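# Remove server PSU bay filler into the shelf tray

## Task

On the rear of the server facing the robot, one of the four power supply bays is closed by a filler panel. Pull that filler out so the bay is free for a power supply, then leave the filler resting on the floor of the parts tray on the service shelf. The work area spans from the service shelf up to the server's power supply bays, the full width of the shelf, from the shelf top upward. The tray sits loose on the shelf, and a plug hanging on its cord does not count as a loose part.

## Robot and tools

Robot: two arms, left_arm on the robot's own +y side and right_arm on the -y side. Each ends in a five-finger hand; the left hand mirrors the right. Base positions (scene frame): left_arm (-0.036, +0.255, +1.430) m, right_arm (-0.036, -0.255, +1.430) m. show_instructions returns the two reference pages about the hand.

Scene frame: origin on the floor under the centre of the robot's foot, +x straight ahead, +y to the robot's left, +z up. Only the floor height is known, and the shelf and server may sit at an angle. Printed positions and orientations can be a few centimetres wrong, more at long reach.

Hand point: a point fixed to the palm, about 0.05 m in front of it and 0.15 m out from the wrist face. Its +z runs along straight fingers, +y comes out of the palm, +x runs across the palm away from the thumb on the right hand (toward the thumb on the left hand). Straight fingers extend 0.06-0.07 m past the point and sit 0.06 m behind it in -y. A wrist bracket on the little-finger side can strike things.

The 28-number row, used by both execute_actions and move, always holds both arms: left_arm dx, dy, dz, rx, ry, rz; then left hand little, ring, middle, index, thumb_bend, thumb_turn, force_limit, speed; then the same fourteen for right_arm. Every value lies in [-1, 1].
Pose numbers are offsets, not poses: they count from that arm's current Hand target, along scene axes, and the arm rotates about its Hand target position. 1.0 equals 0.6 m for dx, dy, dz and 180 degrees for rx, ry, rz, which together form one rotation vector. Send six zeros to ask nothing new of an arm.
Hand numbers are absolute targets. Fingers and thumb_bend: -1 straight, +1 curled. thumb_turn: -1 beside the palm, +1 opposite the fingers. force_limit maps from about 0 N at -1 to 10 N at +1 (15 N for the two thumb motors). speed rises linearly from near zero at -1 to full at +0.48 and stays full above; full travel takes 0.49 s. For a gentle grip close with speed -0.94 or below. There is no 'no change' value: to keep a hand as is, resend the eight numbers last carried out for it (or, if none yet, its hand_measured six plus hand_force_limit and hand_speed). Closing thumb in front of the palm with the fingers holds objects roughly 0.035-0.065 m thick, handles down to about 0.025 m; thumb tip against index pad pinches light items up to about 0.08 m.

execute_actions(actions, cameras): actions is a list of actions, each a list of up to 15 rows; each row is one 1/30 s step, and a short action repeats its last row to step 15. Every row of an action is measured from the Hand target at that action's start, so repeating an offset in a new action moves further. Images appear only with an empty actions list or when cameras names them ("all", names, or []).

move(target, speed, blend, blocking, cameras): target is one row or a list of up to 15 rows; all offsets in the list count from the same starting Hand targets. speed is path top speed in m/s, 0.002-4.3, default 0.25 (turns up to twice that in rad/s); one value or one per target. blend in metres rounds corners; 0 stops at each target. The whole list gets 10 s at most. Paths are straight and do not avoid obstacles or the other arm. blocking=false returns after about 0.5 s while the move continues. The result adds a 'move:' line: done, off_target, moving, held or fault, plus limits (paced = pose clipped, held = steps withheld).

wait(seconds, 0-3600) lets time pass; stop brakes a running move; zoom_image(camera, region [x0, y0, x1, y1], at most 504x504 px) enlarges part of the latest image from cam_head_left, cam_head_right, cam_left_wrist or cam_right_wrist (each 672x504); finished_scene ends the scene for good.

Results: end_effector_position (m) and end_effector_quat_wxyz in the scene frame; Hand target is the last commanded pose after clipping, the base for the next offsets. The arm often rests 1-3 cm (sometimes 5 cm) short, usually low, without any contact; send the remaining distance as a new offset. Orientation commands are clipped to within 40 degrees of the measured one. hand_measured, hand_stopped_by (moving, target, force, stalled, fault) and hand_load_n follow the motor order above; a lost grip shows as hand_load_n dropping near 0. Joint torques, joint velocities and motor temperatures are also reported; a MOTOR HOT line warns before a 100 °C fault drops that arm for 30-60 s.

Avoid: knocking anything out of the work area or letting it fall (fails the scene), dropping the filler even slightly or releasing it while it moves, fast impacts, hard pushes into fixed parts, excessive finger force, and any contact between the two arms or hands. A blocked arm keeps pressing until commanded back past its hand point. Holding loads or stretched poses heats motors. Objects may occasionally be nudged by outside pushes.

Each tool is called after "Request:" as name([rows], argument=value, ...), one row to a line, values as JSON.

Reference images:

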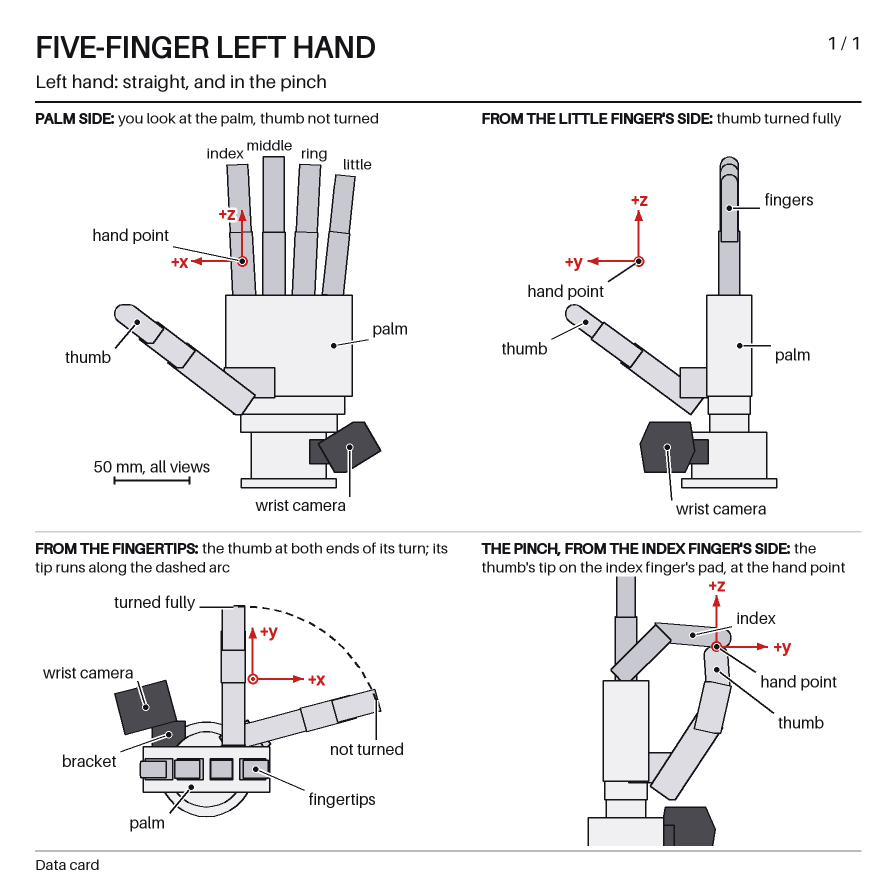

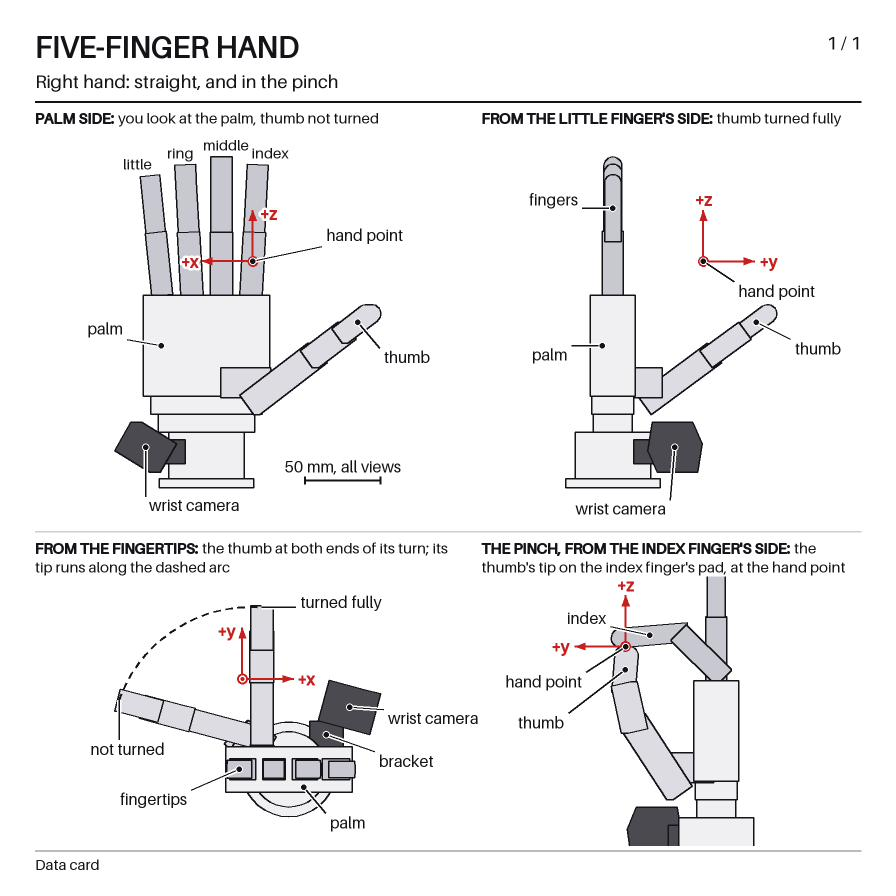

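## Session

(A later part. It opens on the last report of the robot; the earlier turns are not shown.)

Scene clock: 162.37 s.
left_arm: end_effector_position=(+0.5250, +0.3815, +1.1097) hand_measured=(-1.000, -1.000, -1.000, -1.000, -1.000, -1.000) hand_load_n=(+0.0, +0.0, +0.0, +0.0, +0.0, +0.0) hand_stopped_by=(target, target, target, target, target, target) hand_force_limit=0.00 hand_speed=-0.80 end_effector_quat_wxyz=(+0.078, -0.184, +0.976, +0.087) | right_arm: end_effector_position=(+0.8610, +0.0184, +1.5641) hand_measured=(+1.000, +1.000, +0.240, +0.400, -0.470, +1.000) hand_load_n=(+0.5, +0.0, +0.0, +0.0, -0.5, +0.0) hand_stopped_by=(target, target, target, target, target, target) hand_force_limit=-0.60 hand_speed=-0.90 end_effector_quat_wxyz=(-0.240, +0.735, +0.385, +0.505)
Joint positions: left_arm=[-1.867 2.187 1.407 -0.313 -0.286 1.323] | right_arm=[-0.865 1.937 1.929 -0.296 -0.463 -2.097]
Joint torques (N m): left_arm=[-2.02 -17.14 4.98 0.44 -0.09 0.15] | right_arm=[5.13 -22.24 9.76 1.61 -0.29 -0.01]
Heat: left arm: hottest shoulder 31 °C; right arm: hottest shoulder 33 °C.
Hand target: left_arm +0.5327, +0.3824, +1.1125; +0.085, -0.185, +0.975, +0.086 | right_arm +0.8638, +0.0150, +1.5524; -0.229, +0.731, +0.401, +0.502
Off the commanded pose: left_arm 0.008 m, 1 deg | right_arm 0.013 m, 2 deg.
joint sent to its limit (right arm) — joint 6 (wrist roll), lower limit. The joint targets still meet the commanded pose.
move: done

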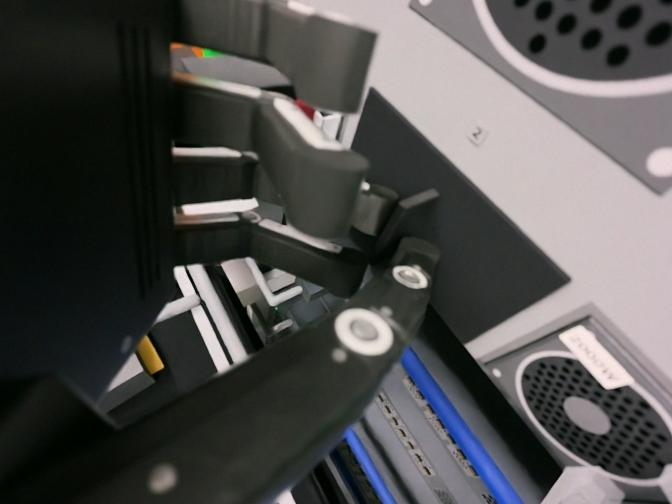

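Request:
move(target=[0,0,0,0,0,0,-1,-1,-1,-1,-1,-1,0,-0.8,0,0,0,0,0,0,1,1,0.5,0.1,-0.1,1,-0.2,-0.94], speed=0.05, cameras=["cam_right_wrist"])

Request:
zoom_image(camera="cam_right_wrist", region=[330, 150, 470, 280])

Scene clock: 164.87 s.
left_arm: end_effector_position=(+0.5250, +0.3815, +1.1097) hand_measured=(-1.000, -1.000, -1.000, -1.000, -1.000, -1.000) hand_load_n=(+0.0, +0.0, +0.0, +0.0, +0.0, +0.0) hand_stopped_by=(target, target, target, target, target, target) hand_force_limit=0.00 hand_speed=-0.80 end_effector_quat_wxyz=(+0.078, -0.184, +0.976, +0.087) | right_arm: end_effector_position=(+0.8610, +0.0187, +1.5643) hand_measured=(+1.000, +1.000, +0.334, +0.100, -0.394, +1.000) hand_load_n=(+0.0, +0.0, +5.0, +0.0, +5.5, +1.5) hand_stopped_by=(target, target, force, target, force, target) hand_force_limit=-0.20 hand_speed=-0.94 end_effector_quat_wxyz=(-0.240, +0.734, +0.385, +0.505)
Joint positions: left_arm=[-1.867 2.187 1.407 -0.313 -0.286 1.323] | right_arm=[-0.865 1.937 1.929 -0.296 -0.465 -2.097]
Joint torques (N m): left_arm=[-1.9 -17.2 4.97 0.46 -0.09 0.15] | right_arm=[5.13 -22.42 9.72 1.48 -0.19 -0.02]
Heat: left arm: hottest shoulder 31 °C; right arm: hottest shoulder 33 °C.
Hand target: left_arm +0.5327, +0.3824, +1.1125; +0.085, -0.185, +0.975, +0.086 | right_arm +0.8638, +0.0149, +1.5527; -0.229, +0.731, +0.401, +0.502
Off the commanded pose: left_arm 0.008 m, 1 deg | right_arm 0.013 m, 2 deg.
joint sent to its limit (right arm) — joint 6 (wrist roll), lower limit. The joint targets still meet the commanded pose.
move: done

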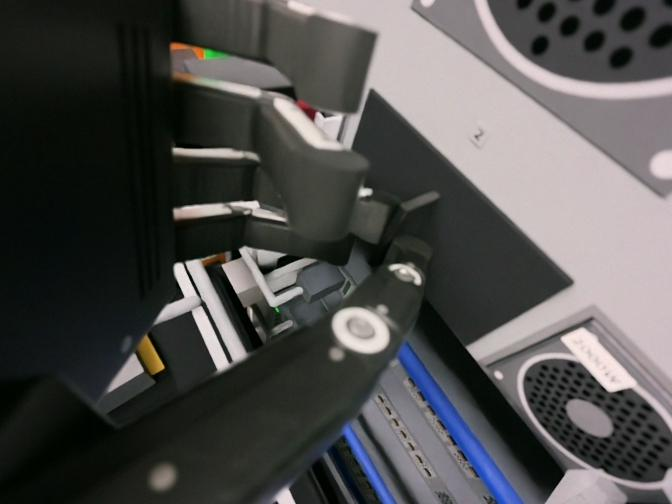

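Scaled by 3.600 from the camera's image (finer frame: 960x720).

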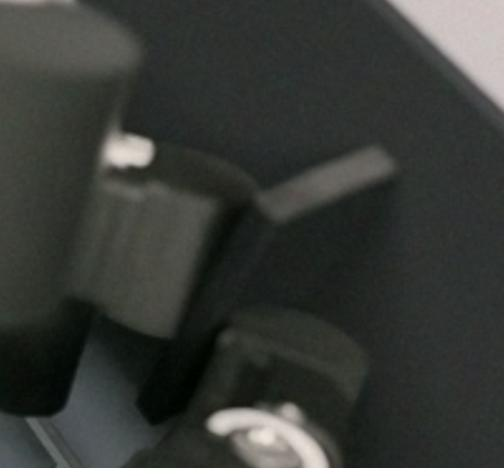

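Request:
move(target=[0,0,0,0,0,0,-1,-1,-1,-1,-1,-1,0,-0.8,0,0,0,0,0,0,1,1,0.25,0.1,-0.46,1,-0.2,-0.8], speed=0.05)

Request:
move(target=[0,0,0,0,0,0,-1,-1,-1,-1,-1,-1,0,-0.8,0.012,0.0,-0.005,0,0,0,1,1,0.25,0.1,-0.46,1,0.1,-0.8], speed=0.05, cameras=["cam_right_wrist"])

Request:
zoom_image(camera="cam_right_wrist", region=[330, 150, 470, 280])

Scene clock: 165.97 s.
left_arm: end_effector_position=(+0.5250, +0.3815, +1.1097) hand_measured=(-1.000, -1.000, -1.000, -1.000, -1.000, -1.000) hand_load_n=(+0.0, +0.0, +0.0, +0.0, +0.0, +0.0) hand_stopped_by=(target, target, target, target, target, target) hand_force_limit=0.00 hand_speed=-0.80 end_effector_quat_wxyz=(+0.078, -0.184, +0.976, +0.087) | right_arm: end_effector_position=(+0.8612, +0.0183, +1.5640) hand_measured=(+1.000, +1.000, +0.250, +0.100, -0.460, +1.000) hand_load_n=(+0.0, +0.0, +0.0, +0.0, +0.0, +0.0) hand_stopped_by=(target, target, target, target, target, target) hand_force_limit=-0.20 hand_speed=-0.80 end_effector_quat_wxyz=(-0.240, +0.734, +0.385, +0.505)
Joint positions: left_arm=[-1.867 2.187 1.407 -0.313 -0.286 1.323] | right_arm=[-0.865 1.937 1.929 -0.295 -0.463 -2.097]
Joint torques (N m): left_arm=[-2.08 -17.2 4.96 0.44 -0.08 0.16] | right_arm=[5.3 -22.18 9.77 1.51 -0.24 -0.02]
Heat: left arm: hottest shoulder 31 °C; right arm: hottest shoulder 33 °C.
Hand target: left_arm +0.5327, +0.3824, +1.1125; +0.085, -0.185, +0.975, +0.086 | right_arm +0.8638, +0.0150, +1.5524; -0.229, +0.731, +0.401, +0.502
Off the commanded pose: left_arm 0.008 m, 1 deg | right_arm 0.012 m, 2 deg.
joint sent to its limit (right arm) — joint 6 (wrist roll), lower limit. The joint targets still meet the commanded pose.
move: done

Scene clock: 166.87 s.
left_arm: end_effector_position=(+0.5250, +0.3815, +1.1097) hand_measured=(-1.000, -1.000, -1.000, -1.000, -1.000, -1.000) hand_load_n=(+0.0, +0.0, +0.0, +0.0, +0.0, +0.0) hand_stopped_by=(target, target, target, target, target, target) hand_force_limit=0.00 hand_speed=-0.80 end_effector_quat_wxyz=(+0.078, -0.184, +0.976, +0.087) | right_arm: end_effector_position=(+0.8607, +0.0204, +1.5451) hand_measured=(+1.000, +1.000, +0.250, +0.100, -0.460, +1.000) hand_load_n=(+0.0, +0.0, +0.0, +0.0, +0.0, +0.0) hand_stopped_by=(target, target, target, target, target, target) hand_force_limit=0.10 hand_speed=-0.80 end_effector_quat_wxyz=(-0.242, +0.740, +0.385, +0.496)
Joint positions: left_arm=[-1.867 2.187 1.407 -0.313 -0.286 1.323] | right_arm=[-0.867 1.959 1.929 -0.295 -0.463 -2.097]
Joint torques (N m): left_arm=[-2.08 -17.14 4.97 0.47 -0.08 0.15] | right_arm=[5.01 -22.53 12.29 1.22 -0.35 -0.01]
Heat: left arm: hottest shoulder 31 °C; right arm: hottest shoulder 33 °C.
Hand target: left_arm +0.5327, +0.3824, +1.1125; +0.085, -0.185, +0.975, +0.086 | right_arm +0.8711, +0.0148, +1.5495; -0.229, +0.731, +0.401, +0.502
Off the commanded pose: left_arm 0.008 m, 1 deg | right_arm 0.012 m, 3 deg.
joint sent to its limit (right arm) — joint 6 (wrist roll), lower limit. The joint targets still meet the commanded pose.
move: off_target (right_arm)

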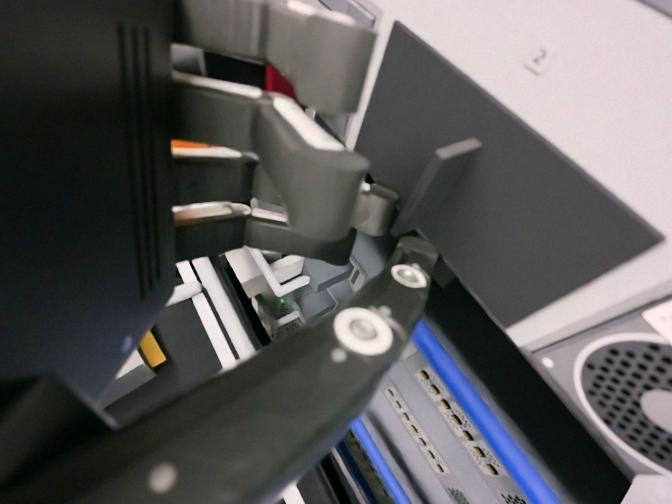

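Scaled by 3.600 from the camera's image (finer frame: 960x720).

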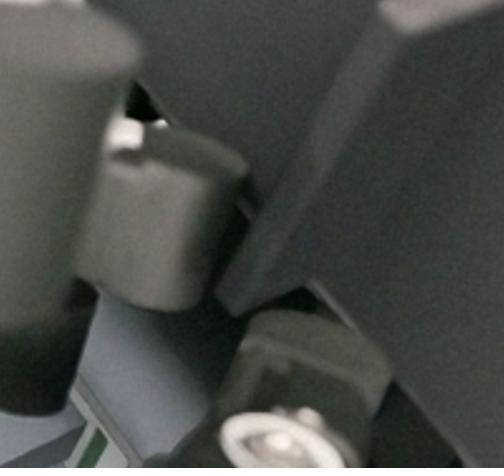

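Request:
move([
  [0,0,0,0,0,0,-1,-1,-1,-1,-1,-1,0,-0.8,-0.02,0.003,0.11,0,0,0,1,1,0.25,0.06,-0.45,1,0.1,-0.8],
  [0,0,0,0,0,0,-1,-1,-1,-1,-1,-1,0,-0.8,0.006,0.005,0.13,0,0,0,1,1,0.25,0.06,-0.45,1,0.1,-0.8],
], speed=0.05)

Request:
move(target=[0,0,0,0,0,0,-1,-1,-1,-1,-1,-1,0,-0.8,-0.01,-0.005,-0.083,0,0,0,1,1,0.25,0.06,-0.45,1,0.1,-0.8], speed=0.05)

Scene clock: 170.03 s.
left_arm: end_effector_position=(+0.5250, +0.3815, +1.1097) hand_measured=(-1.000, -1.000, -1.000, -1.000, -1.000, -1.000) hand_load_n=(+0.0, +0.0, +0.0, +0.0, +0.0, +0.0) hand_stopped_by=(target, target, target, target, target, target) hand_force_limit=0.00 hand_speed=-0.80 end_effector_quat_wxyz=(+0.078, -0.184, +0.976, +0.087) | right_arm: end_effector_position=(+0.8605, +0.0136, +1.6020) hand_measured=(+1.000, +1.000, +0.250, +0.060, -0.450, +1.000) hand_load_n=(+0.0, +0.0, +0.0, +0.5, +0.0, +0.0) hand_stopped_by=(target, target, target, target, target, target) hand_force_limit=0.10 hand_speed=-0.80 end_effector_quat_wxyz=(-0.239, +0.747, +0.386, +0.487)
Joint positions: left_arm=[-1.867 2.187 1.407 -0.313 -0.286 1.323] | right_arm=[-0.854 1.918 2.024 -0.453 -0.439 -2.097]
Joint torques (N m): left_arm=[-1.96 -17.2 4.98 0.44 -0.09 0.15] | right_arm=[6.3 -22.12 15.8 0.72 -0.24 -0.01]
Heat: left arm: hottest shoulder 31 °C; right arm: hottest shoulder 33 °C.
Hand target: left_arm +0.5327, +0.3824, +1.1125; +0.085, -0.185, +0.975, +0.086 | right_arm +0.8747, +0.0179, +1.6274; -0.229, +0.731, +0.401, +0.502
Off the commanded pose: left_arm 0.008 m, 1 deg | right_arm 0.029 m, 3 deg.
joint sent to its limit (right arm) — joint 6 (wrist roll), lower limit. The joint targets still meet the commanded pose.
move: off_target (right_arm)

Scene clock: 171.43 s.
left_arm: end_effector_position=(+0.5250, +0.3815, +1.1097) hand_measured=(-1.000, -1.000, -1.000, -1.000, -1.000, -1.000) hand_load_n=(+0.0, +0.0, +0.0, +0.0, +0.0, +0.0) hand_stopped_by=(target, target, target, target, target, target) hand_force_limit=0.00 hand_speed=-0.80 end_effector_quat_wxyz=(+0.078, -0.184, +0.976, +0.087) | right_arm: end_effector_position=(+0.8641, +0.0197, +1.5975) hand_measured=(+1.000, +1.000, +0.250, +0.060, -0.450, +1.000) hand_load_n=(+0.0, +0.0, -2.0, +0.0, +0.0, +0.0) hand_stopped_by=(target, target, target, target, target, target) hand_force_limit=0.10 hand_speed=-0.80 end_effector_quat_wxyz=(-0.240, +0.732, +0.386, +0.508)
Joint positions: left_arm=[-1.867 2.187 1.407 -0.313 -0.286 1.323] | right_arm=[-0.854 1.922 1.986 -0.362 -0.457 -2.097]
Joint torques (N m): left_arm=[-2.08 -17.14 4.97 0.46 -0.08 0.15] | right_arm=[4.95 -21.54 9.77 1.62 -0.26 -0.02]
Heat: left arm: hottest shoulder 31 °C; right arm: hottest shoulder 33 °C.
Hand target: left_arm +0.5327, +0.3824, +1.1125; +0.085, -0.185, +0.975, +0.086 | right_arm +0.8686, +0.0150, +1.5776; -0.229, +0.731, +0.401, +0.502
Off the commanded pose: left_arm 0.008 m, 1 deg | right_arm 0.021 m, 2 deg.
joint sent to its limit (right arm) — joint 6 (wrist roll), lower limit. The joint targets still meet the commanded pose.
move: off_target (right_arm)

Request:
move(target=[0,0,0,0,0,0,-1,-1,-1,-1,-1,-1,0,-0.8,-0.004,0,-0.044,0,0,0,1,1,0.25,0.06,-0.45,1,0.1,-0.8], speed=0.05, cameras=["cam_right_wrist"])

Request:
zoom_image(camera="cam_right_wrist", region=[330, 150, 470, 280])

Scene clock: 172.77 s.
left_arm: end_effector_position=(+0.5250, +0.3815, +1.1097) hand_measured=(-1.000, -1.000, -1.000, -1.000, -1.000, -1.000) hand_load_n=(+0.0, +0.0, +0.0, +0.0, +0.0, +0.0) hand_stopped_by=(target, target, target, target, target, target) hand_force_limit=0.00 hand_speed=-0.80 end_effector_quat_wxyz=(+0.078, -0.184, +0.976, +0.087) | right_arm: end_effector_position=(+0.8624, +0.0197, +1.5706) hand_measured=(+1.000, +1.000, +0.250, +0.060, -0.450, +1.000) hand_load_n=(+0.0, +0.0, -1.5, +0.0, +0.5, +0.0) hand_stopped_by=(target, target, target, target, target, target) hand_force_limit=0.10 hand_speed=-0.80 end_effector_quat_wxyz=(-0.240, +0.732, +0.385, +0.508)
Joint positions: left_arm=[-1.867 2.187 1.407 -0.313 -0.286 1.323] | right_arm=[-0.862 1.936 1.938 -0.3 -0.464 -2.097]
Joint torques (N m): left_arm=[-2.02 -17.2 4.96 0.44 -0.09 0.15] | right_arm=[4.78 -21.07 9.7 1.62 -0.3 -0.01]
Heat: left arm: hottest shoulder 31 °C; right arm: hottest shoulder 33 °C.
Hand target: left_arm +0.5327, +0.3824, +1.1125; +0.085, -0.185, +0.975, +0.086 | right_arm +0.8663, +0.0148, +1.5512; -0.229, +0.731, +0.401, +0.502
Off the commanded pose: left_arm 0.008 m, 1 deg | right_arm 0.020 m, 2 deg.
joint sent to its limit (right arm) — joint 6 (wrist roll), lower limit. The joint targets still meet the commanded pose.
move: off_target (right_arm)

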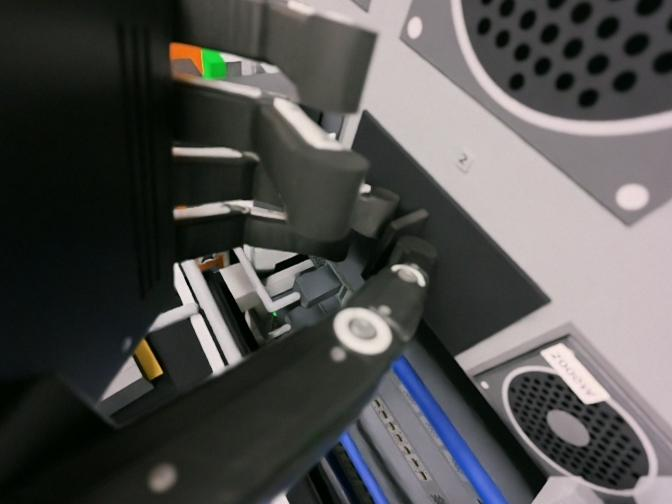

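Scaled by 3.600 from the camera's image (finer frame: 960x720).

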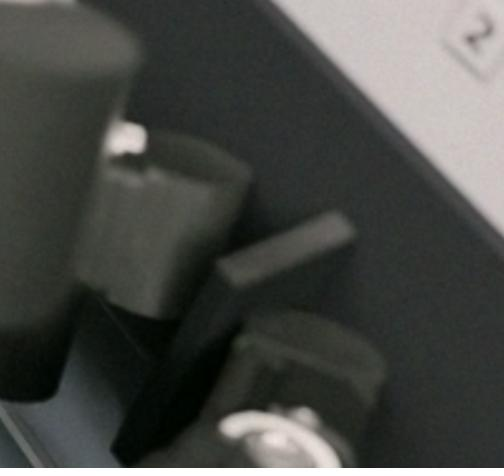

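Request:
move(target=[0,0,0,0,0,0,-1,-1,-1,-1,-1,-1,0,-0.8,0,0,0,0,0,0,1,1,0.25,0.4,-0.45,1,-0.6,-0.9], speed=0.05, cameras=["cam_right_wrist"])

Request:
zoom_image(camera="cam_right_wrist", region=[330, 150, 470, 280])

Scene clock: 174.47 s.
left_arm: end_effector_position=(+0.5250, +0.3815, +1.1097) hand_measured=(-1.000, -1.000, -1.000, -1.000, -1.000, -1.000) hand_load_n=(+0.0, +0.0, +0.0, +0.0, -0.5, +0.0) hand_stopped_by=(target, target, target, target, target, target) hand_force_limit=0.00 hand_speed=-0.80 end_effector_quat_wxyz=(+0.078, -0.184, +0.976, +0.087) | right_arm: end_effector_position=(+0.8624, +0.0197, +1.5706) hand_measured=(+1.000, +1.000, +0.250, +0.400, -0.450, +1.000) hand_load_n=(+0.0, +0.0, -1.0, +0.0, +0.5, +0.5) hand_stopped_by=(target, target, target, target, target, target) hand_force_limit=-0.60 hand_speed=-0.90 end_effector_quat_wxyz=(-0.240, +0.732, +0.385, +0.508)
Joint positions: left_arm=[-1.867 2.187 1.407 -0.313 -0.286 1.323] | right_arm=[-0.862 1.936 1.938 -0.3 -0.464 -2.097]
Joint torques (N m): left_arm=[-2.08 -17.08 4.97 0.46 -0.08 0.15] | right_arm=[4.66 -21.66 9.74 1.55 -0.29 -0.01]
Heat: left arm: hottest shoulder 31 °C; right arm: hottest shoulder 33 °C.
Hand target: left_arm +0.5327, +0.3824, +1.1125; +0.085, -0.185, +0.975, +0.086 | right_arm +0.8663, +0.0148, +1.5512; -0.229, +0.731, +0.401, +0.502
Off the commanded pose: left_arm 0.008 m, 1 deg | right_arm 0.020 m, 2 deg.
joint sent to its limit (right arm) — joint 6 (wrist roll), lower limit. The joint targets still meet the commanded pose.
move: done

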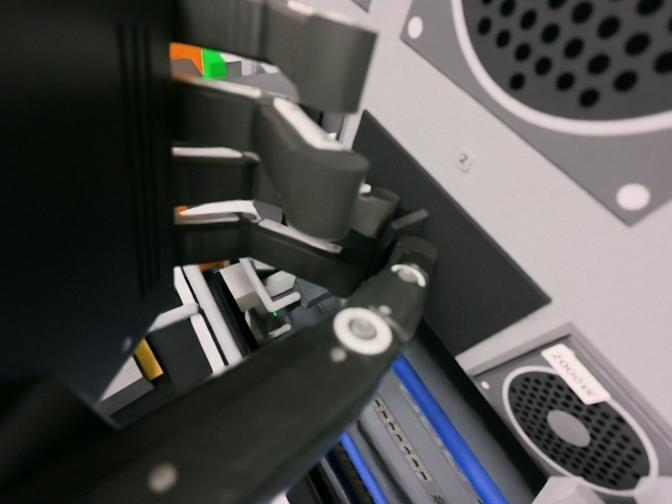

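Scaled by 3.600 from the camera's image (finer frame: 960x720).

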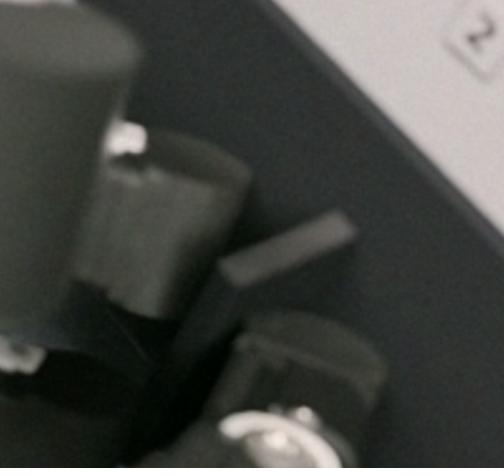

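Request:
move([
  [0,0,0,0,0,0,-1,-1,-1,-1,-1,-1,0,-0.8,0,0,0,0,0,0,1,1,0.5,0.1,-0.1,1,0.3,-0.94],
  [0,0,0,0,0,0,-1,-1,-1,-1,-1,-1,0,-0.8,0,0,0,0,0,0,1,1,0.6,0.1,0.0,1,0.95,-0.94],
], speed=0.05, cameras=["cam_right_wrist"])

Request:
zoom_image(camera="cam_right_wrist", region=[330, 150, 470, 280])

Scene clock: 177.57 s.
left_arm: end_effector_position=(+0.5250, +0.3815, +1.1097) hand_measured=(-1.000, -1.000, -1.000, -1.000, -1.000, -1.000) hand_load_n=(+0.0, +0.0, +0.0, +0.0, +0.0, +0.0) hand_stopped_by=(target, target, target, target, target, target) hand_force_limit=0.00 hand_speed=-0.80 end_effector_quat_wxyz=(+0.078, -0.184, +0.976, +0.087) | right_arm: end_effector_position=(+0.8630, +0.0195, +1.5707) hand_measured=(+1.000, +1.000, +0.362, +0.100, -0.342, +1.000) hand_load_n=(+0.0, +0.0, +10.5, +0.0, +14.0, +3.0) hand_stopped_by=(target, target, force, target, force, target) hand_force_limit=0.95 hand_speed=-0.94 end_effector_quat_wxyz=(-0.240, +0.731, +0.385, +0.509)
Joint positions: left_arm=[-1.867 2.187 1.407 -0.313 -0.286 1.323] | right_arm=[-0.863 1.936 1.938 -0.297 -0.464 -2.097]
Joint torques (N m): left_arm=[-2.08 -17.2 4.98 0.47 -0.09 0.15] | right_arm=[4.78 -21.42 9.73 1.51 -0.27 -0.03]
Heat: left arm: hottest shoulder 31 °C; right arm: hottest shoulder 33 °C.
Hand target: left_arm +0.5327, +0.3824, +1.1125; +0.085, -0.185, +0.975, +0.086 | right_arm +0.8662, +0.0150, +1.5514; -0.229, +0.731, +0.401, +0.502
Off the commanded pose: left_arm 0.008 m, 1 deg | right_arm 0.020 m, 2 deg.
joint sent to its limit (right arm) — joint 6 (wrist roll), lower limit. The joint targets still meet the commanded pose.
move: done; target 2's new numbers were sent with right_arm's hand 0.020 m and 2 deg from that target

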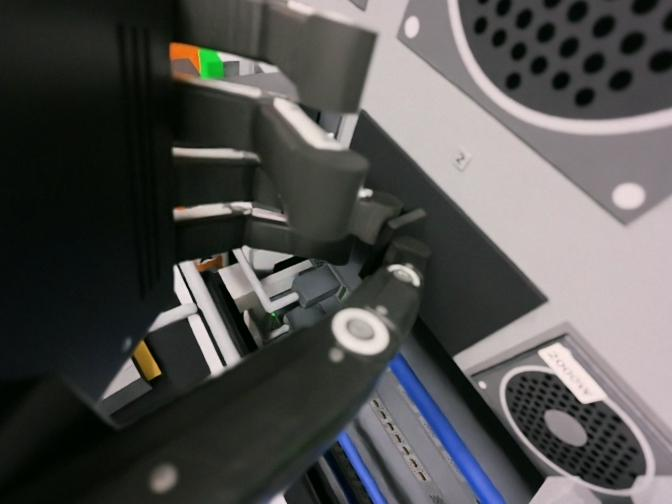

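Scaled by 3.600 from the camera's image (finer frame: 960x720).

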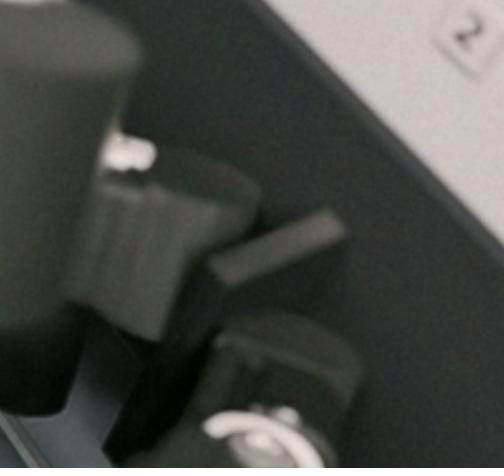

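Request:
move(target=[0,0,0,0,0,0,-1,-1,-1,-1,-1,-1,0,-0.8,-0.02,0.002,0.05,0,0,0,1,1,0.6,0.1,0.0,1,0.95,-0.94], speed=0.04)

Request:
move(target=[0,0,0,0,0,0,-1,-1,-1,-1,-1,-1,0,-0.8,-0.01,0.0,0.01,0,0,0,1,1,0.6,0.1,0.0,1,0.95,-0.94], speed=0.03, cameras=["cam_right_wrist"])

Request:
zoom_image(camera="cam_right_wrist", region=[330, 150, 470, 280])

Scene clock: 178.90 s.
left_arm: end_effector_position=(+0.5250, +0.3815, +1.1097) hand_measured=(-1.000, -1.000, -1.000, -1.000, -1.000, -1.000) hand_load_n=(+0.0, +0.0, +0.0, +0.0, +0.0, +0.0) hand_stopped_by=(target, target, target, target, target, target) hand_force_limit=0.00 hand_speed=-0.80 end_effector_quat_wxyz=(+0.078, -0.184, +0.976, +0.087) | right_arm: end_effector_position=(+0.8615, +0.0188, +1.5699) hand_measured=(+1.000, +1.000, +0.362, +0.100, -0.342, +1.000) hand_load_n=(+0.0, +0.0, +11.0, +0.0, +13.5, +3.5) hand_stopped_by=(target, target, force, target, force, target) hand_force_limit=0.95 hand_speed=-0.94 end_effector_quat_wxyz=(-0.237, +0.735, +0.384, +0.507)
Joint positions: left_arm=[-1.867 2.187 1.407 -0.313 -0.286 1.323] | right_arm=[-0.861 1.933 1.934 -0.301 -0.454 -2.097]
Joint torques (N m): left_arm=[-2.14 -17.14 4.97 0.47 -0.09 0.15] | right_arm=[5.95 -25.29 8.76 0.38 -0.07 0]
Heat: left arm: hottest shoulder 31 °C; right arm: hottest shoulder 33 °C.
Hand target: left_arm +0.5327, +0.3824, +1.1125; +0.085, -0.185, +0.975, +0.086 | right_arm +0.8542, +0.0162, +1.5812; -0.229, +0.731, +0.401, +0.502
Off the commanded pose: left_arm 0.008 m, 1 deg | right_arm 0.014 m, 2 deg.
joint sent to its limit (right arm) — joint 6 (wrist roll), lower limit. The joint targets still meet the commanded pose.
move: off_target (right_arm)

Scene clock: 179.73 s.
left_arm: end_effector_position=(+0.5250, +0.3815, +1.1097) hand_measured=(-1.000, -1.000, -1.000, -1.000, -1.000, -1.000) hand_load_n=(+0.0, +0.0, +0.0, +0.0, -0.5, +0.0) hand_stopped_by=(target, target, target, target, target, target) hand_force_limit=0.00 hand_speed=-0.80 end_effector_quat_wxyz=(+0.078, -0.184, +0.976, +0.087) | right_arm: end_effector_position=(+0.8583, +0.0181, +1.5702) hand_measured=(+1.000, +1.000, +0.362, +0.100, -0.342, +1.000) hand_load_n=(+0.0, +0.0, +13.5, +0.0, +12.5, +5.0) hand_stopped_by=(target, target, force, target, force, target) hand_force_limit=0.95 hand_speed=-0.94 end_effector_quat_wxyz=(-0.235, +0.736, +0.384, +0.505)
Joint positions: left_arm=[-1.867 2.187 1.407 -0.313 -0.286 1.323] | right_arm=[-0.859 1.924 1.921 -0.301 -0.447 -2.097]
Joint torques (N m): left_arm=[-2.02 -17.08 4.94 0.49 -0.08 0.15] | right_arm=[6.36 -26.17 8.16 0.35 -0.17 -0.02]
Heat: left arm: hottest shoulder 31 °C; right arm: hottest shoulder 33 °C.
Hand target: left_arm +0.5327, +0.3824, +1.1125; +0.085, -0.185, +0.975, +0.086 | right_arm +0.8483, +0.0160, +1.5873; -0.229, +0.731, +0.401, +0.502
Off the commanded pose: left_arm 0.008 m, 1 deg | right_arm 0.020 m, 2 deg.
joint sent to its limit (right arm) — joint 6 (wrist roll), lower limit. The joint targets still meet the commanded pose.
move: off_target (right_arm)

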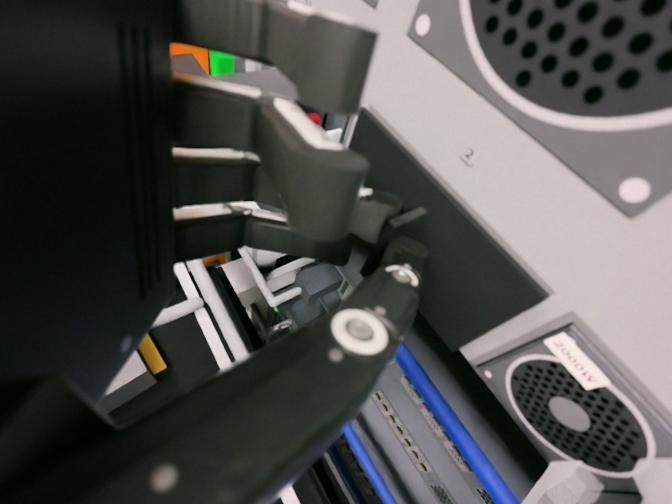

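Scaled by 3.600 from the camera's image (finer frame: 960x720).

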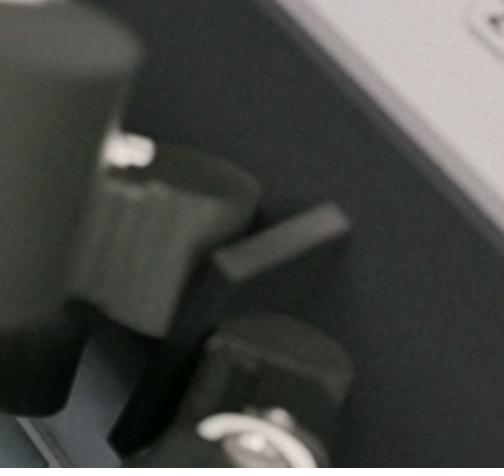

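Request:
move(target=[0,0,0,0,0,0,-1,-1,-1,-1,-1,-1,0,-0.8,-0.01,0.0,0.002,0,0,0,1,1,0.6,0.1,0.0,1,0.95,-0.94], speed=0.03, cameras=["cam_right_wrist"])

Request:
zoom_image(camera="cam_right_wrist", region=[330, 100, 600, 350])

Scene clock: 180.87 s.
left_arm: end_effector_position=(+0.5250, +0.3815, +1.1097) hand_measured=(-1.000, -1.000, -1.000, -1.000, -1.000, -1.000) hand_load_n=(+0.0, +0.0, +0.0, +0.0, +0.0, +0.0) hand_stopped_by=(target, target, target, target, target, target) hand_force_limit=0.00 hand_speed=-0.80 end_effector_quat_wxyz=(+0.078, -0.184, +0.976, +0.087) | right_arm: end_effector_position=(+0.8454, +0.0179, +1.5585) hand_measured=(+1.000, +1.000, +0.362, +0.100, -0.342, +1.000) hand_load_n=(+0.0, +0.0, +5.0, +0.0, +7.0, +3.0) hand_stopped_by=(target, target, force, target, force, target) hand_force_limit=0.95 hand_speed=-0.94 end_effector_quat_wxyz=(-0.237, +0.744, +0.385, +0.492)
Joint positions: left_arm=[-1.867 2.187 1.407 -0.313 -0.286 1.323] | right_arm=[-0.856 1.906 1.877 -0.306 -0.441 -2.097]
Joint torques (N m): left_arm=[-2.08 -17.26 4.94 0.49 -0.08 0.15] | right_arm=[6.48 -25.88 9.46 0.87 -0.24 -0.01]
Heat: left arm: hottest shoulder 31 °C; right arm: hottest shoulder 33 °C.
Hand target: left_arm +0.5327, +0.3824, +1.1125; +0.085, -0.185, +0.975, +0.086 | right_arm +0.8422, +0.0162, +1.5886; -0.229, +0.731, +0.401, +0.502
Off the commanded pose: left_arm 0.008 m, 1 deg | right_arm 0.030 m, 3 deg.
joint sent to its limit (right arm) — joint 6 (wrist roll), lower limit. The joint targets still meet the commanded pose.
move: off_target (right_arm)

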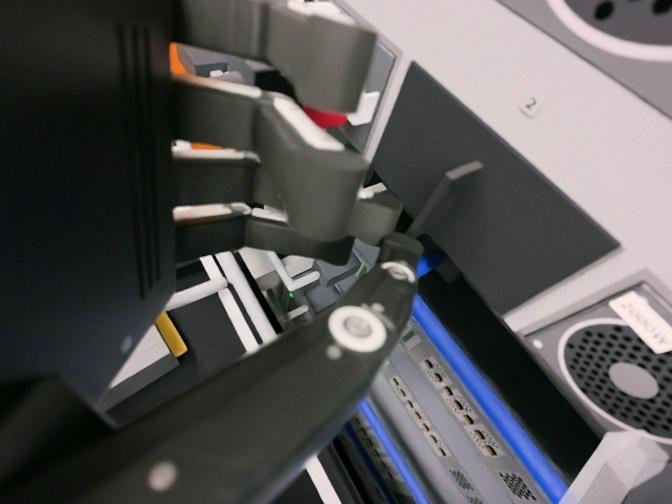

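Scaled by 1.867 from the camera's image (finer frame: 960x720).

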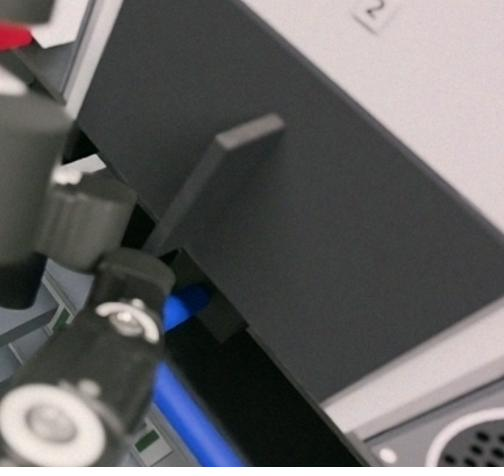

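Request:
zoom_image(camera="cam_right_wrist", region=[400, 50, 540, 180])

Request:
zoom_image(camera="cam_right_wrist", region=[500, 190, 640, 320])

Scaled by 3.600 from the camera's image (finer frame: 960x720).

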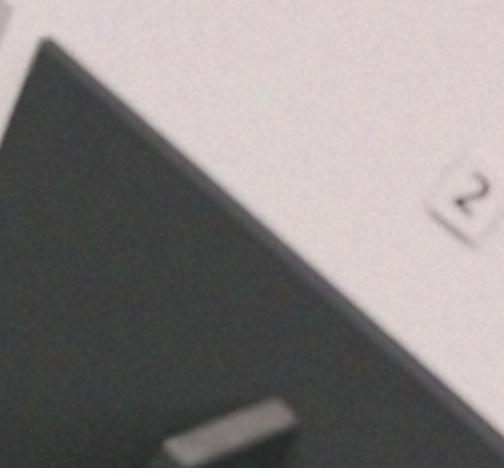

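Scaled by 3.600 from the camera's image (finer frame: 960x720).

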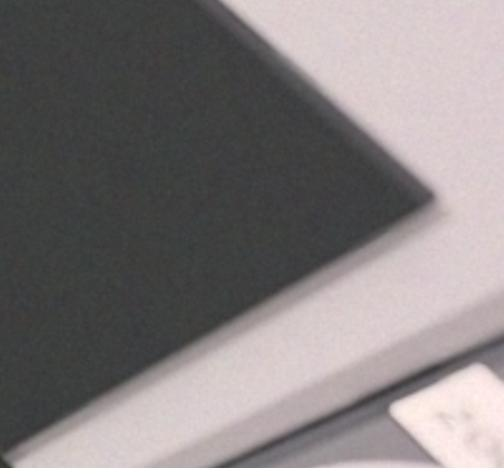

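Request:
move([
  [0,0,0,0,0,0,-1,-1,-1,-1,-1,-1,0,-0.8,0,0,0,0,0,0,1,1,0.25,0.06,-0.45,1,0.1,-0.8],
  [0,0,0,0,0,0,-1,-1,-1,-1,-1,-1,0,-0.8,-0.02,0.003,0.07,0,0,0.05,1,1,0.25,0.06,-0.45,1,0.1,-0.8],
], speed=0.05, cameras=["cam_head_left","cam_right_wrist"])

Scene clock: 186.17 s.
left_arm: end_effector_position=(+0.5250, +0.3815, +1.1097) hand_measured=(-1.000, -1.000, -1.000, -1.000, -1.000, -1.000) hand_load_n=(+0.0, +0.0, +0.0, +0.0, +0.0, +0.0) hand_stopped_by=(target, target, target, target, target, target) hand_force_limit=0.00 hand_speed=-0.80 end_effector_quat_wxyz=(+0.078, -0.184, +0.976, +0.087) | right_arm: end_effector_position=(+0.8195, +0.0300, +1.5837) hand_measured=(+1.000, +1.000, +0.250, +0.060, -0.450, +1.000) hand_load_n=(+0.0, +0.0, +0.0, +0.0, +0.0, +0.0) hand_stopped_by=(target, target, target, target, target, target) hand_force_limit=0.10 hand_speed=-0.80 end_effector_quat_wxyz=(-0.295, +0.728, +0.404, +0.469)
Joint positions: left_arm=[-1.867 2.187 1.407 -0.313 -0.286 1.323] | right_arm=[-0.856 1.857 1.877 -0.412 -0.562 -2.097]
Joint torques (N m): left_arm=[-2.08 -17.2 4.96 0.46 -0.08 0.15] | right_arm=[5.25 -24.88 12.9 0.77 -0.49 -0.02]
Heat: left arm: hottest shoulder 31 °C; right arm: hottest shoulder 34 °C.
Hand target: left_arm +0.5327, +0.3824, +1.1125; +0.085, -0.185, +0.975, +0.086 | right_arm +0.8302, +0.0181, +1.6303; -0.268, +0.697, +0.457, +0.482
Off the commanded pose: left_arm 0.008 m, 1 deg | right_arm 0.050 m, 8 deg.
joint sent to its limit (right arm) — joint 6 (wrist roll), lower limit. The joint targets are off in orientation, not in position.
move: off_target (right_arm)

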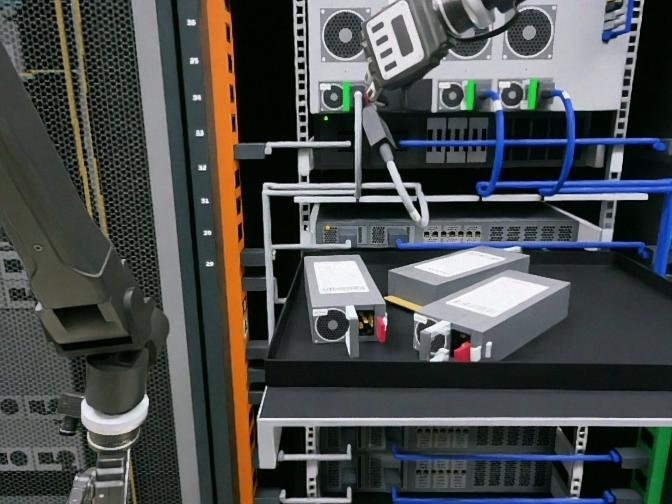

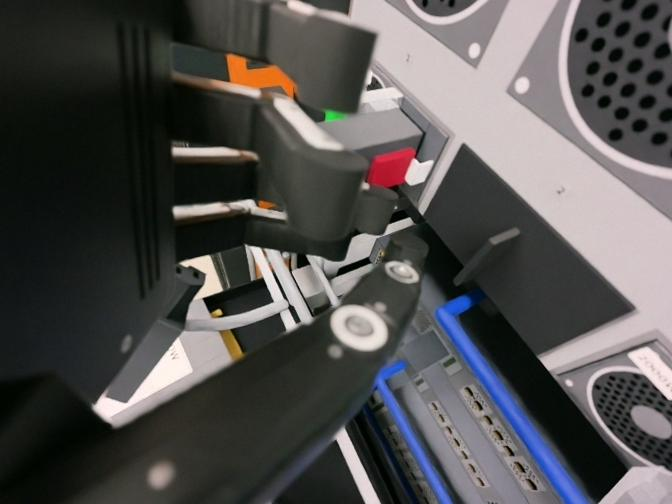

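Request:
execute_actions(actions=[])

Scene clock: 187.43 s.
left_arm: end_effector_position=(+0.5250, +0.3815, +1.1097) hand_measured=(-1.000, -1.000, -1.000, -1.000, -1.000, -1.000) hand_load_n=(+0.0, +0.0, +0.0, +0.0, +0.0, +0.0) hand_stopped_by=(target, target, target, target, target, target) hand_force_limit=0.00 hand_speed=-0.80 end_effector_quat_wxyz=(+0.078, -0.184, +0.976, +0.087) | right_arm: end_effector_position=(+0.8194, +0.0300, +1.5837) hand_measured=(+1.000, +1.000, +0.250, +0.060, -0.450, +1.000) hand_load_n=(+0.0, +0.0, +0.0, +0.0, +0.0, +0.0) hand_stopped_by=(target, target, target, target, target, target) hand_force_limit=0.10 hand_speed=-0.80 end_effector_quat_wxyz=(-0.295, +0.728, +0.404, +0.469)
Joint positions: left_arm=[-1.867 2.187 1.407 -0.313 -0.286 1.323] | right_arm=[-0.856 1.857 1.877 -0.412 -0.562 -2.097]
Joint velocities: within noise
Joint torques (N m): left_arm=[-2.08 -17.14 4.96 0.44 -0.08 0.15] | right_arm=[4.95 -24.7 13.03 0.68 -0.46 0.01]
Motor temperatures (°C): left_arm=[22 31 26 23 22 23] | right_arm=[25 34 28 24 25 21]
Heat: left arm: hottest shoulder 31 °C; right arm: hottest shoulder 34 °C.
Hand target: left_arm +0.5327, +0.3824, +1.1125; +0.085, -0.185, +0.975, +0.086 | right_arm +0.8302, +0.0181, +1.6303; -0.268, +0.698, +0.457, +0.482
Off the commanded pose: left_arm 0.008 m, 1 deg | right_arm 0.050 m, 8 deg.

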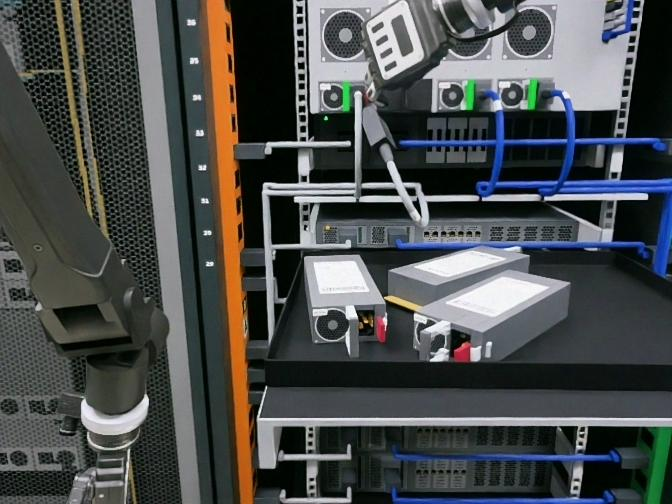

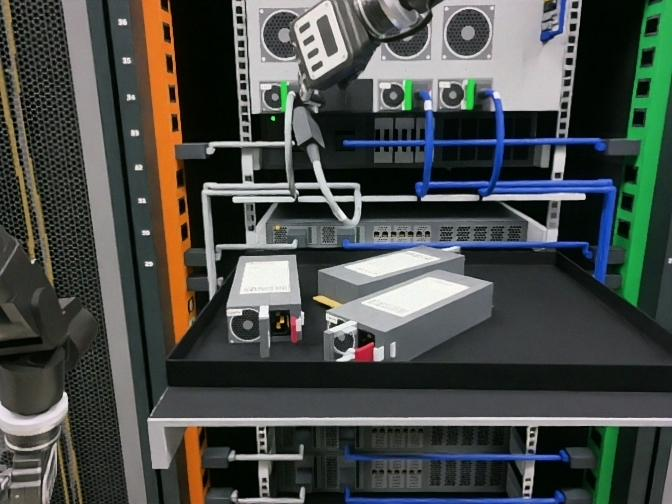

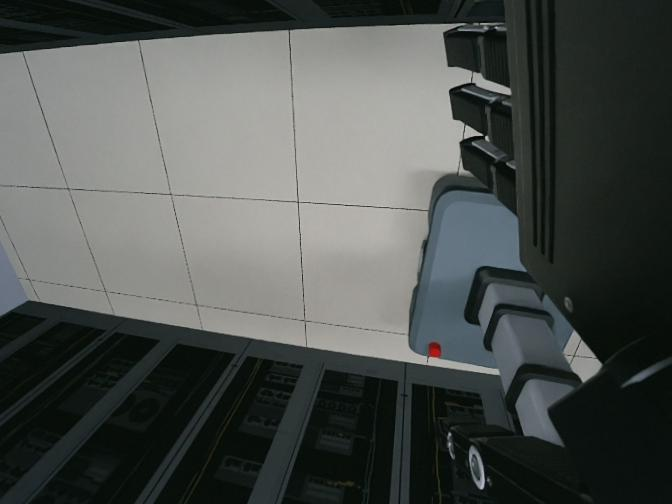

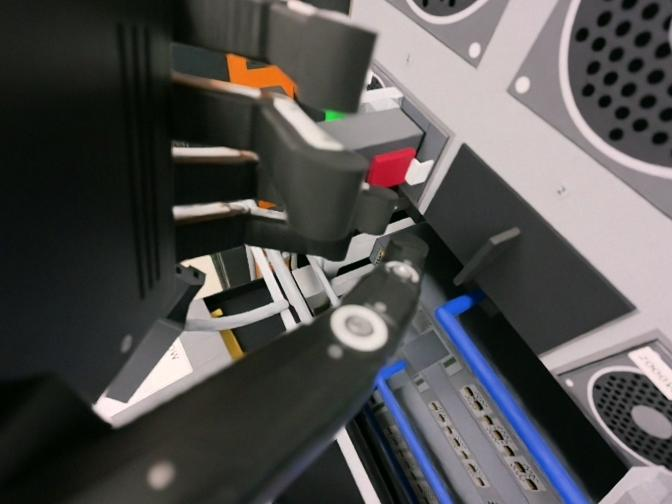

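Request:
zoom_image(camera="cam_right_wrist", region=[400, 130, 640, 350])

Scaled by 2.100 from the camera's image (finer frame: 960x720).

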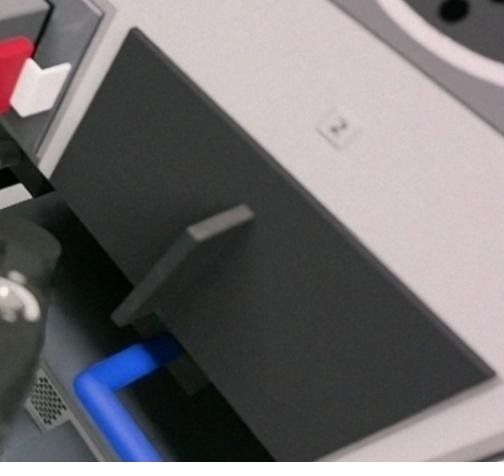

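Request:
move([
  [0,0,0,0,0,0,-1,-1,-1,-1,-1,-1,0,-0.8,0,0,0.0,0,0,-0.05,1,1,0.25,0.06,-0.45,1,0.1,-0.8],
  [0,0,0,0,0,0,-1,-1,-1,-1,-1,-1,0,-0.8,0.041,0,0.0,0,0,-0.05,1,1,0.25,0.06,-0.45,1,0.1,-0.8],
], speed=0.05, cameras=["cam_right_wrist"])

Scene clock: 190.87 s.
left_arm: end_effector_position=(+0.5250, +0.3815, +1.1097) hand_measured=(-1.000, -1.000, -1.000, -1.000, -1.000, -1.000) hand_load_n=(+0.5, +0.0, +0.0, +0.0, +0.0, +0.0) hand_stopped_by=(target, target, target, target, target, target) hand_force_limit=0.00 hand_speed=-0.80 end_effector_quat_wxyz=(+0.078, -0.184, +0.976, +0.087) | right_arm: end_effector_position=(+0.8389, +0.0178, +1.6068) hand_measured=(+1.000, +1.000, +0.250, +0.060, -0.450, +1.000) hand_load_n=(+0.0, +0.0, +0.0, +0.0, +0.0, +0.0) hand_stopped_by=(target, target, target, target, target, target) hand_force_limit=0.10 hand_speed=-0.80 end_effector_quat_wxyz=(-0.239, +0.745, +0.389, +0.486)
Joint positions: left_arm=[-1.867 2.187 1.407 -0.313 -0.286 1.323] | right_arm=[-0.838 1.858 1.928 -0.416 -0.426 -2.097]
Joint torques (N m): left_arm=[-2.02 -17.14 4.97 0.46 -0.09 0.15] | right_arm=[5.66 -21.3 15.54 0.8 -0.4 -0.02]
Heat: left arm: hottest shoulder 31 °C; right arm: hottest shoulder 33 °C.
Hand target: left_arm +0.5327, +0.3824, +1.1125; +0.085, -0.185, +0.975, +0.086 | right_arm +0.8548, +0.0180, +1.6303; -0.229, +0.731, +0.401, +0.502
Off the commanded pose: left_arm 0.008 m, 1 deg | right_arm 0.028 m, 3 deg.
joint sent to its limit (right arm) — joint 6 (wrist roll), lower limit. The joint targets still meet the commanded pose.
move: off_target (right_arm)

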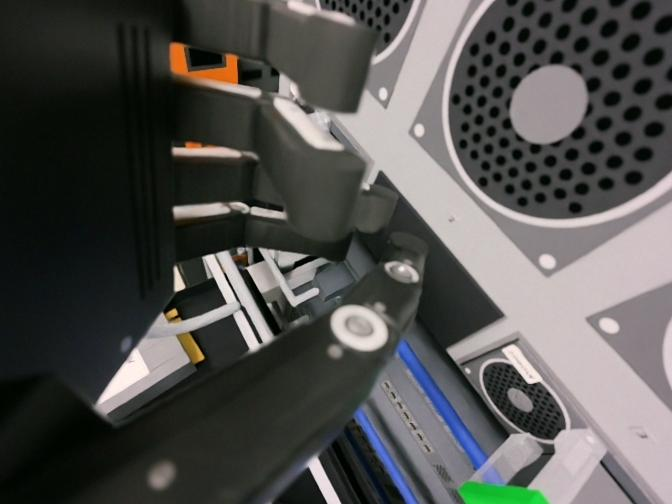

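Request:
move(target=[0,0,0,0,0,0,-1,-1,-1,-1,-1,-1,0,-0.8,0.0315,0,-0.009,0,0,0,1,1,0.25,0.06,-0.45,1,0.1,-0.8], speed=0.05, cameras=["cam_right_wrist"])

Request:
zoom_image(camera="cam_right_wrist", region=[330, 150, 470, 280])

Scene clock: 191.90 s.
left_arm: end_effector_position=(+0.5250, +0.3815, +1.1097) hand_measured=(-1.000, -1.000, -1.000, -1.000, -1.000, -1.000) hand_load_n=(+0.0, +0.0, +0.0, +0.0, +0.0, +0.0) hand_stopped_by=(target, target, target, target, target, target) hand_force_limit=0.00 hand_speed=-0.80 end_effector_quat_wxyz=(+0.078, -0.184, +0.976, +0.087) | right_arm: end_effector_position=(+0.8540, +0.0257, +1.5996) hand_measured=(+1.000, +1.000, +0.250, +0.060, -0.450, +1.000) hand_load_n=(+0.0, +0.0, +0.0, +0.0, -0.5, +0.0) hand_stopped_by=(target, target, target, target, target, target) hand_force_limit=0.10 hand_speed=-0.80 end_effector_quat_wxyz=(-0.243, +0.745, +0.390, +0.484)
Joint positions: left_arm=[-1.867 2.187 1.407 -0.313 -0.286 1.323] | right_arm=[-0.839 1.916 2.009 -0.445 -0.436 -2.097]
Joint torques (N m): left_arm=[-2.02 -17.26 4.98 0.47 -0.09 0.15] | right_arm=[5.07 -22.07 15.94 0.65 -0.4 -0.02]
Heat: left arm: hottest shoulder 31 °C; right arm: hottest shoulder 33 °C.
Hand target: left_arm +0.5327, +0.3824, +1.1125; +0.085, -0.185, +0.975, +0.086 | right_arm +0.8737, +0.0178, +1.6251; -0.229, +0.731, +0.401, +0.502
Off the commanded pose: left_arm 0.008 m, 1 deg | right_arm 0.033 m, 3 deg.
joint sent to its limit (right arm) — joint 6 (wrist roll), lower limit. The joint targets still meet the commanded pose.
move: off_target (right_arm)

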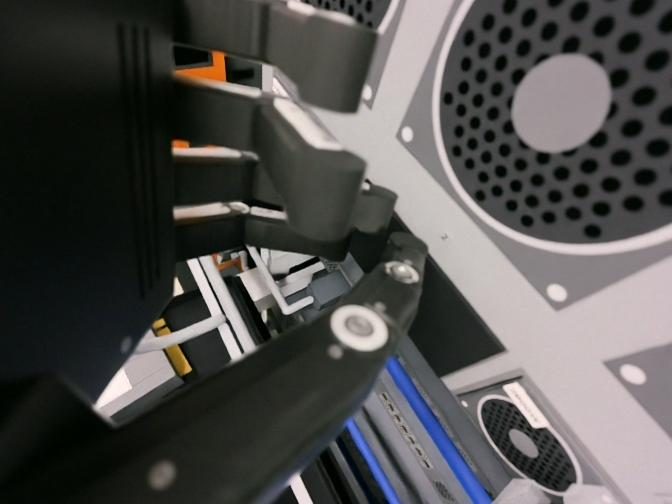

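Scaled by 3.600 from the camera's image (finer frame: 960x720).

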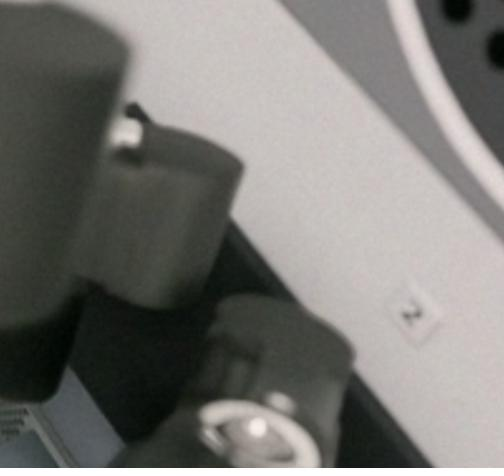

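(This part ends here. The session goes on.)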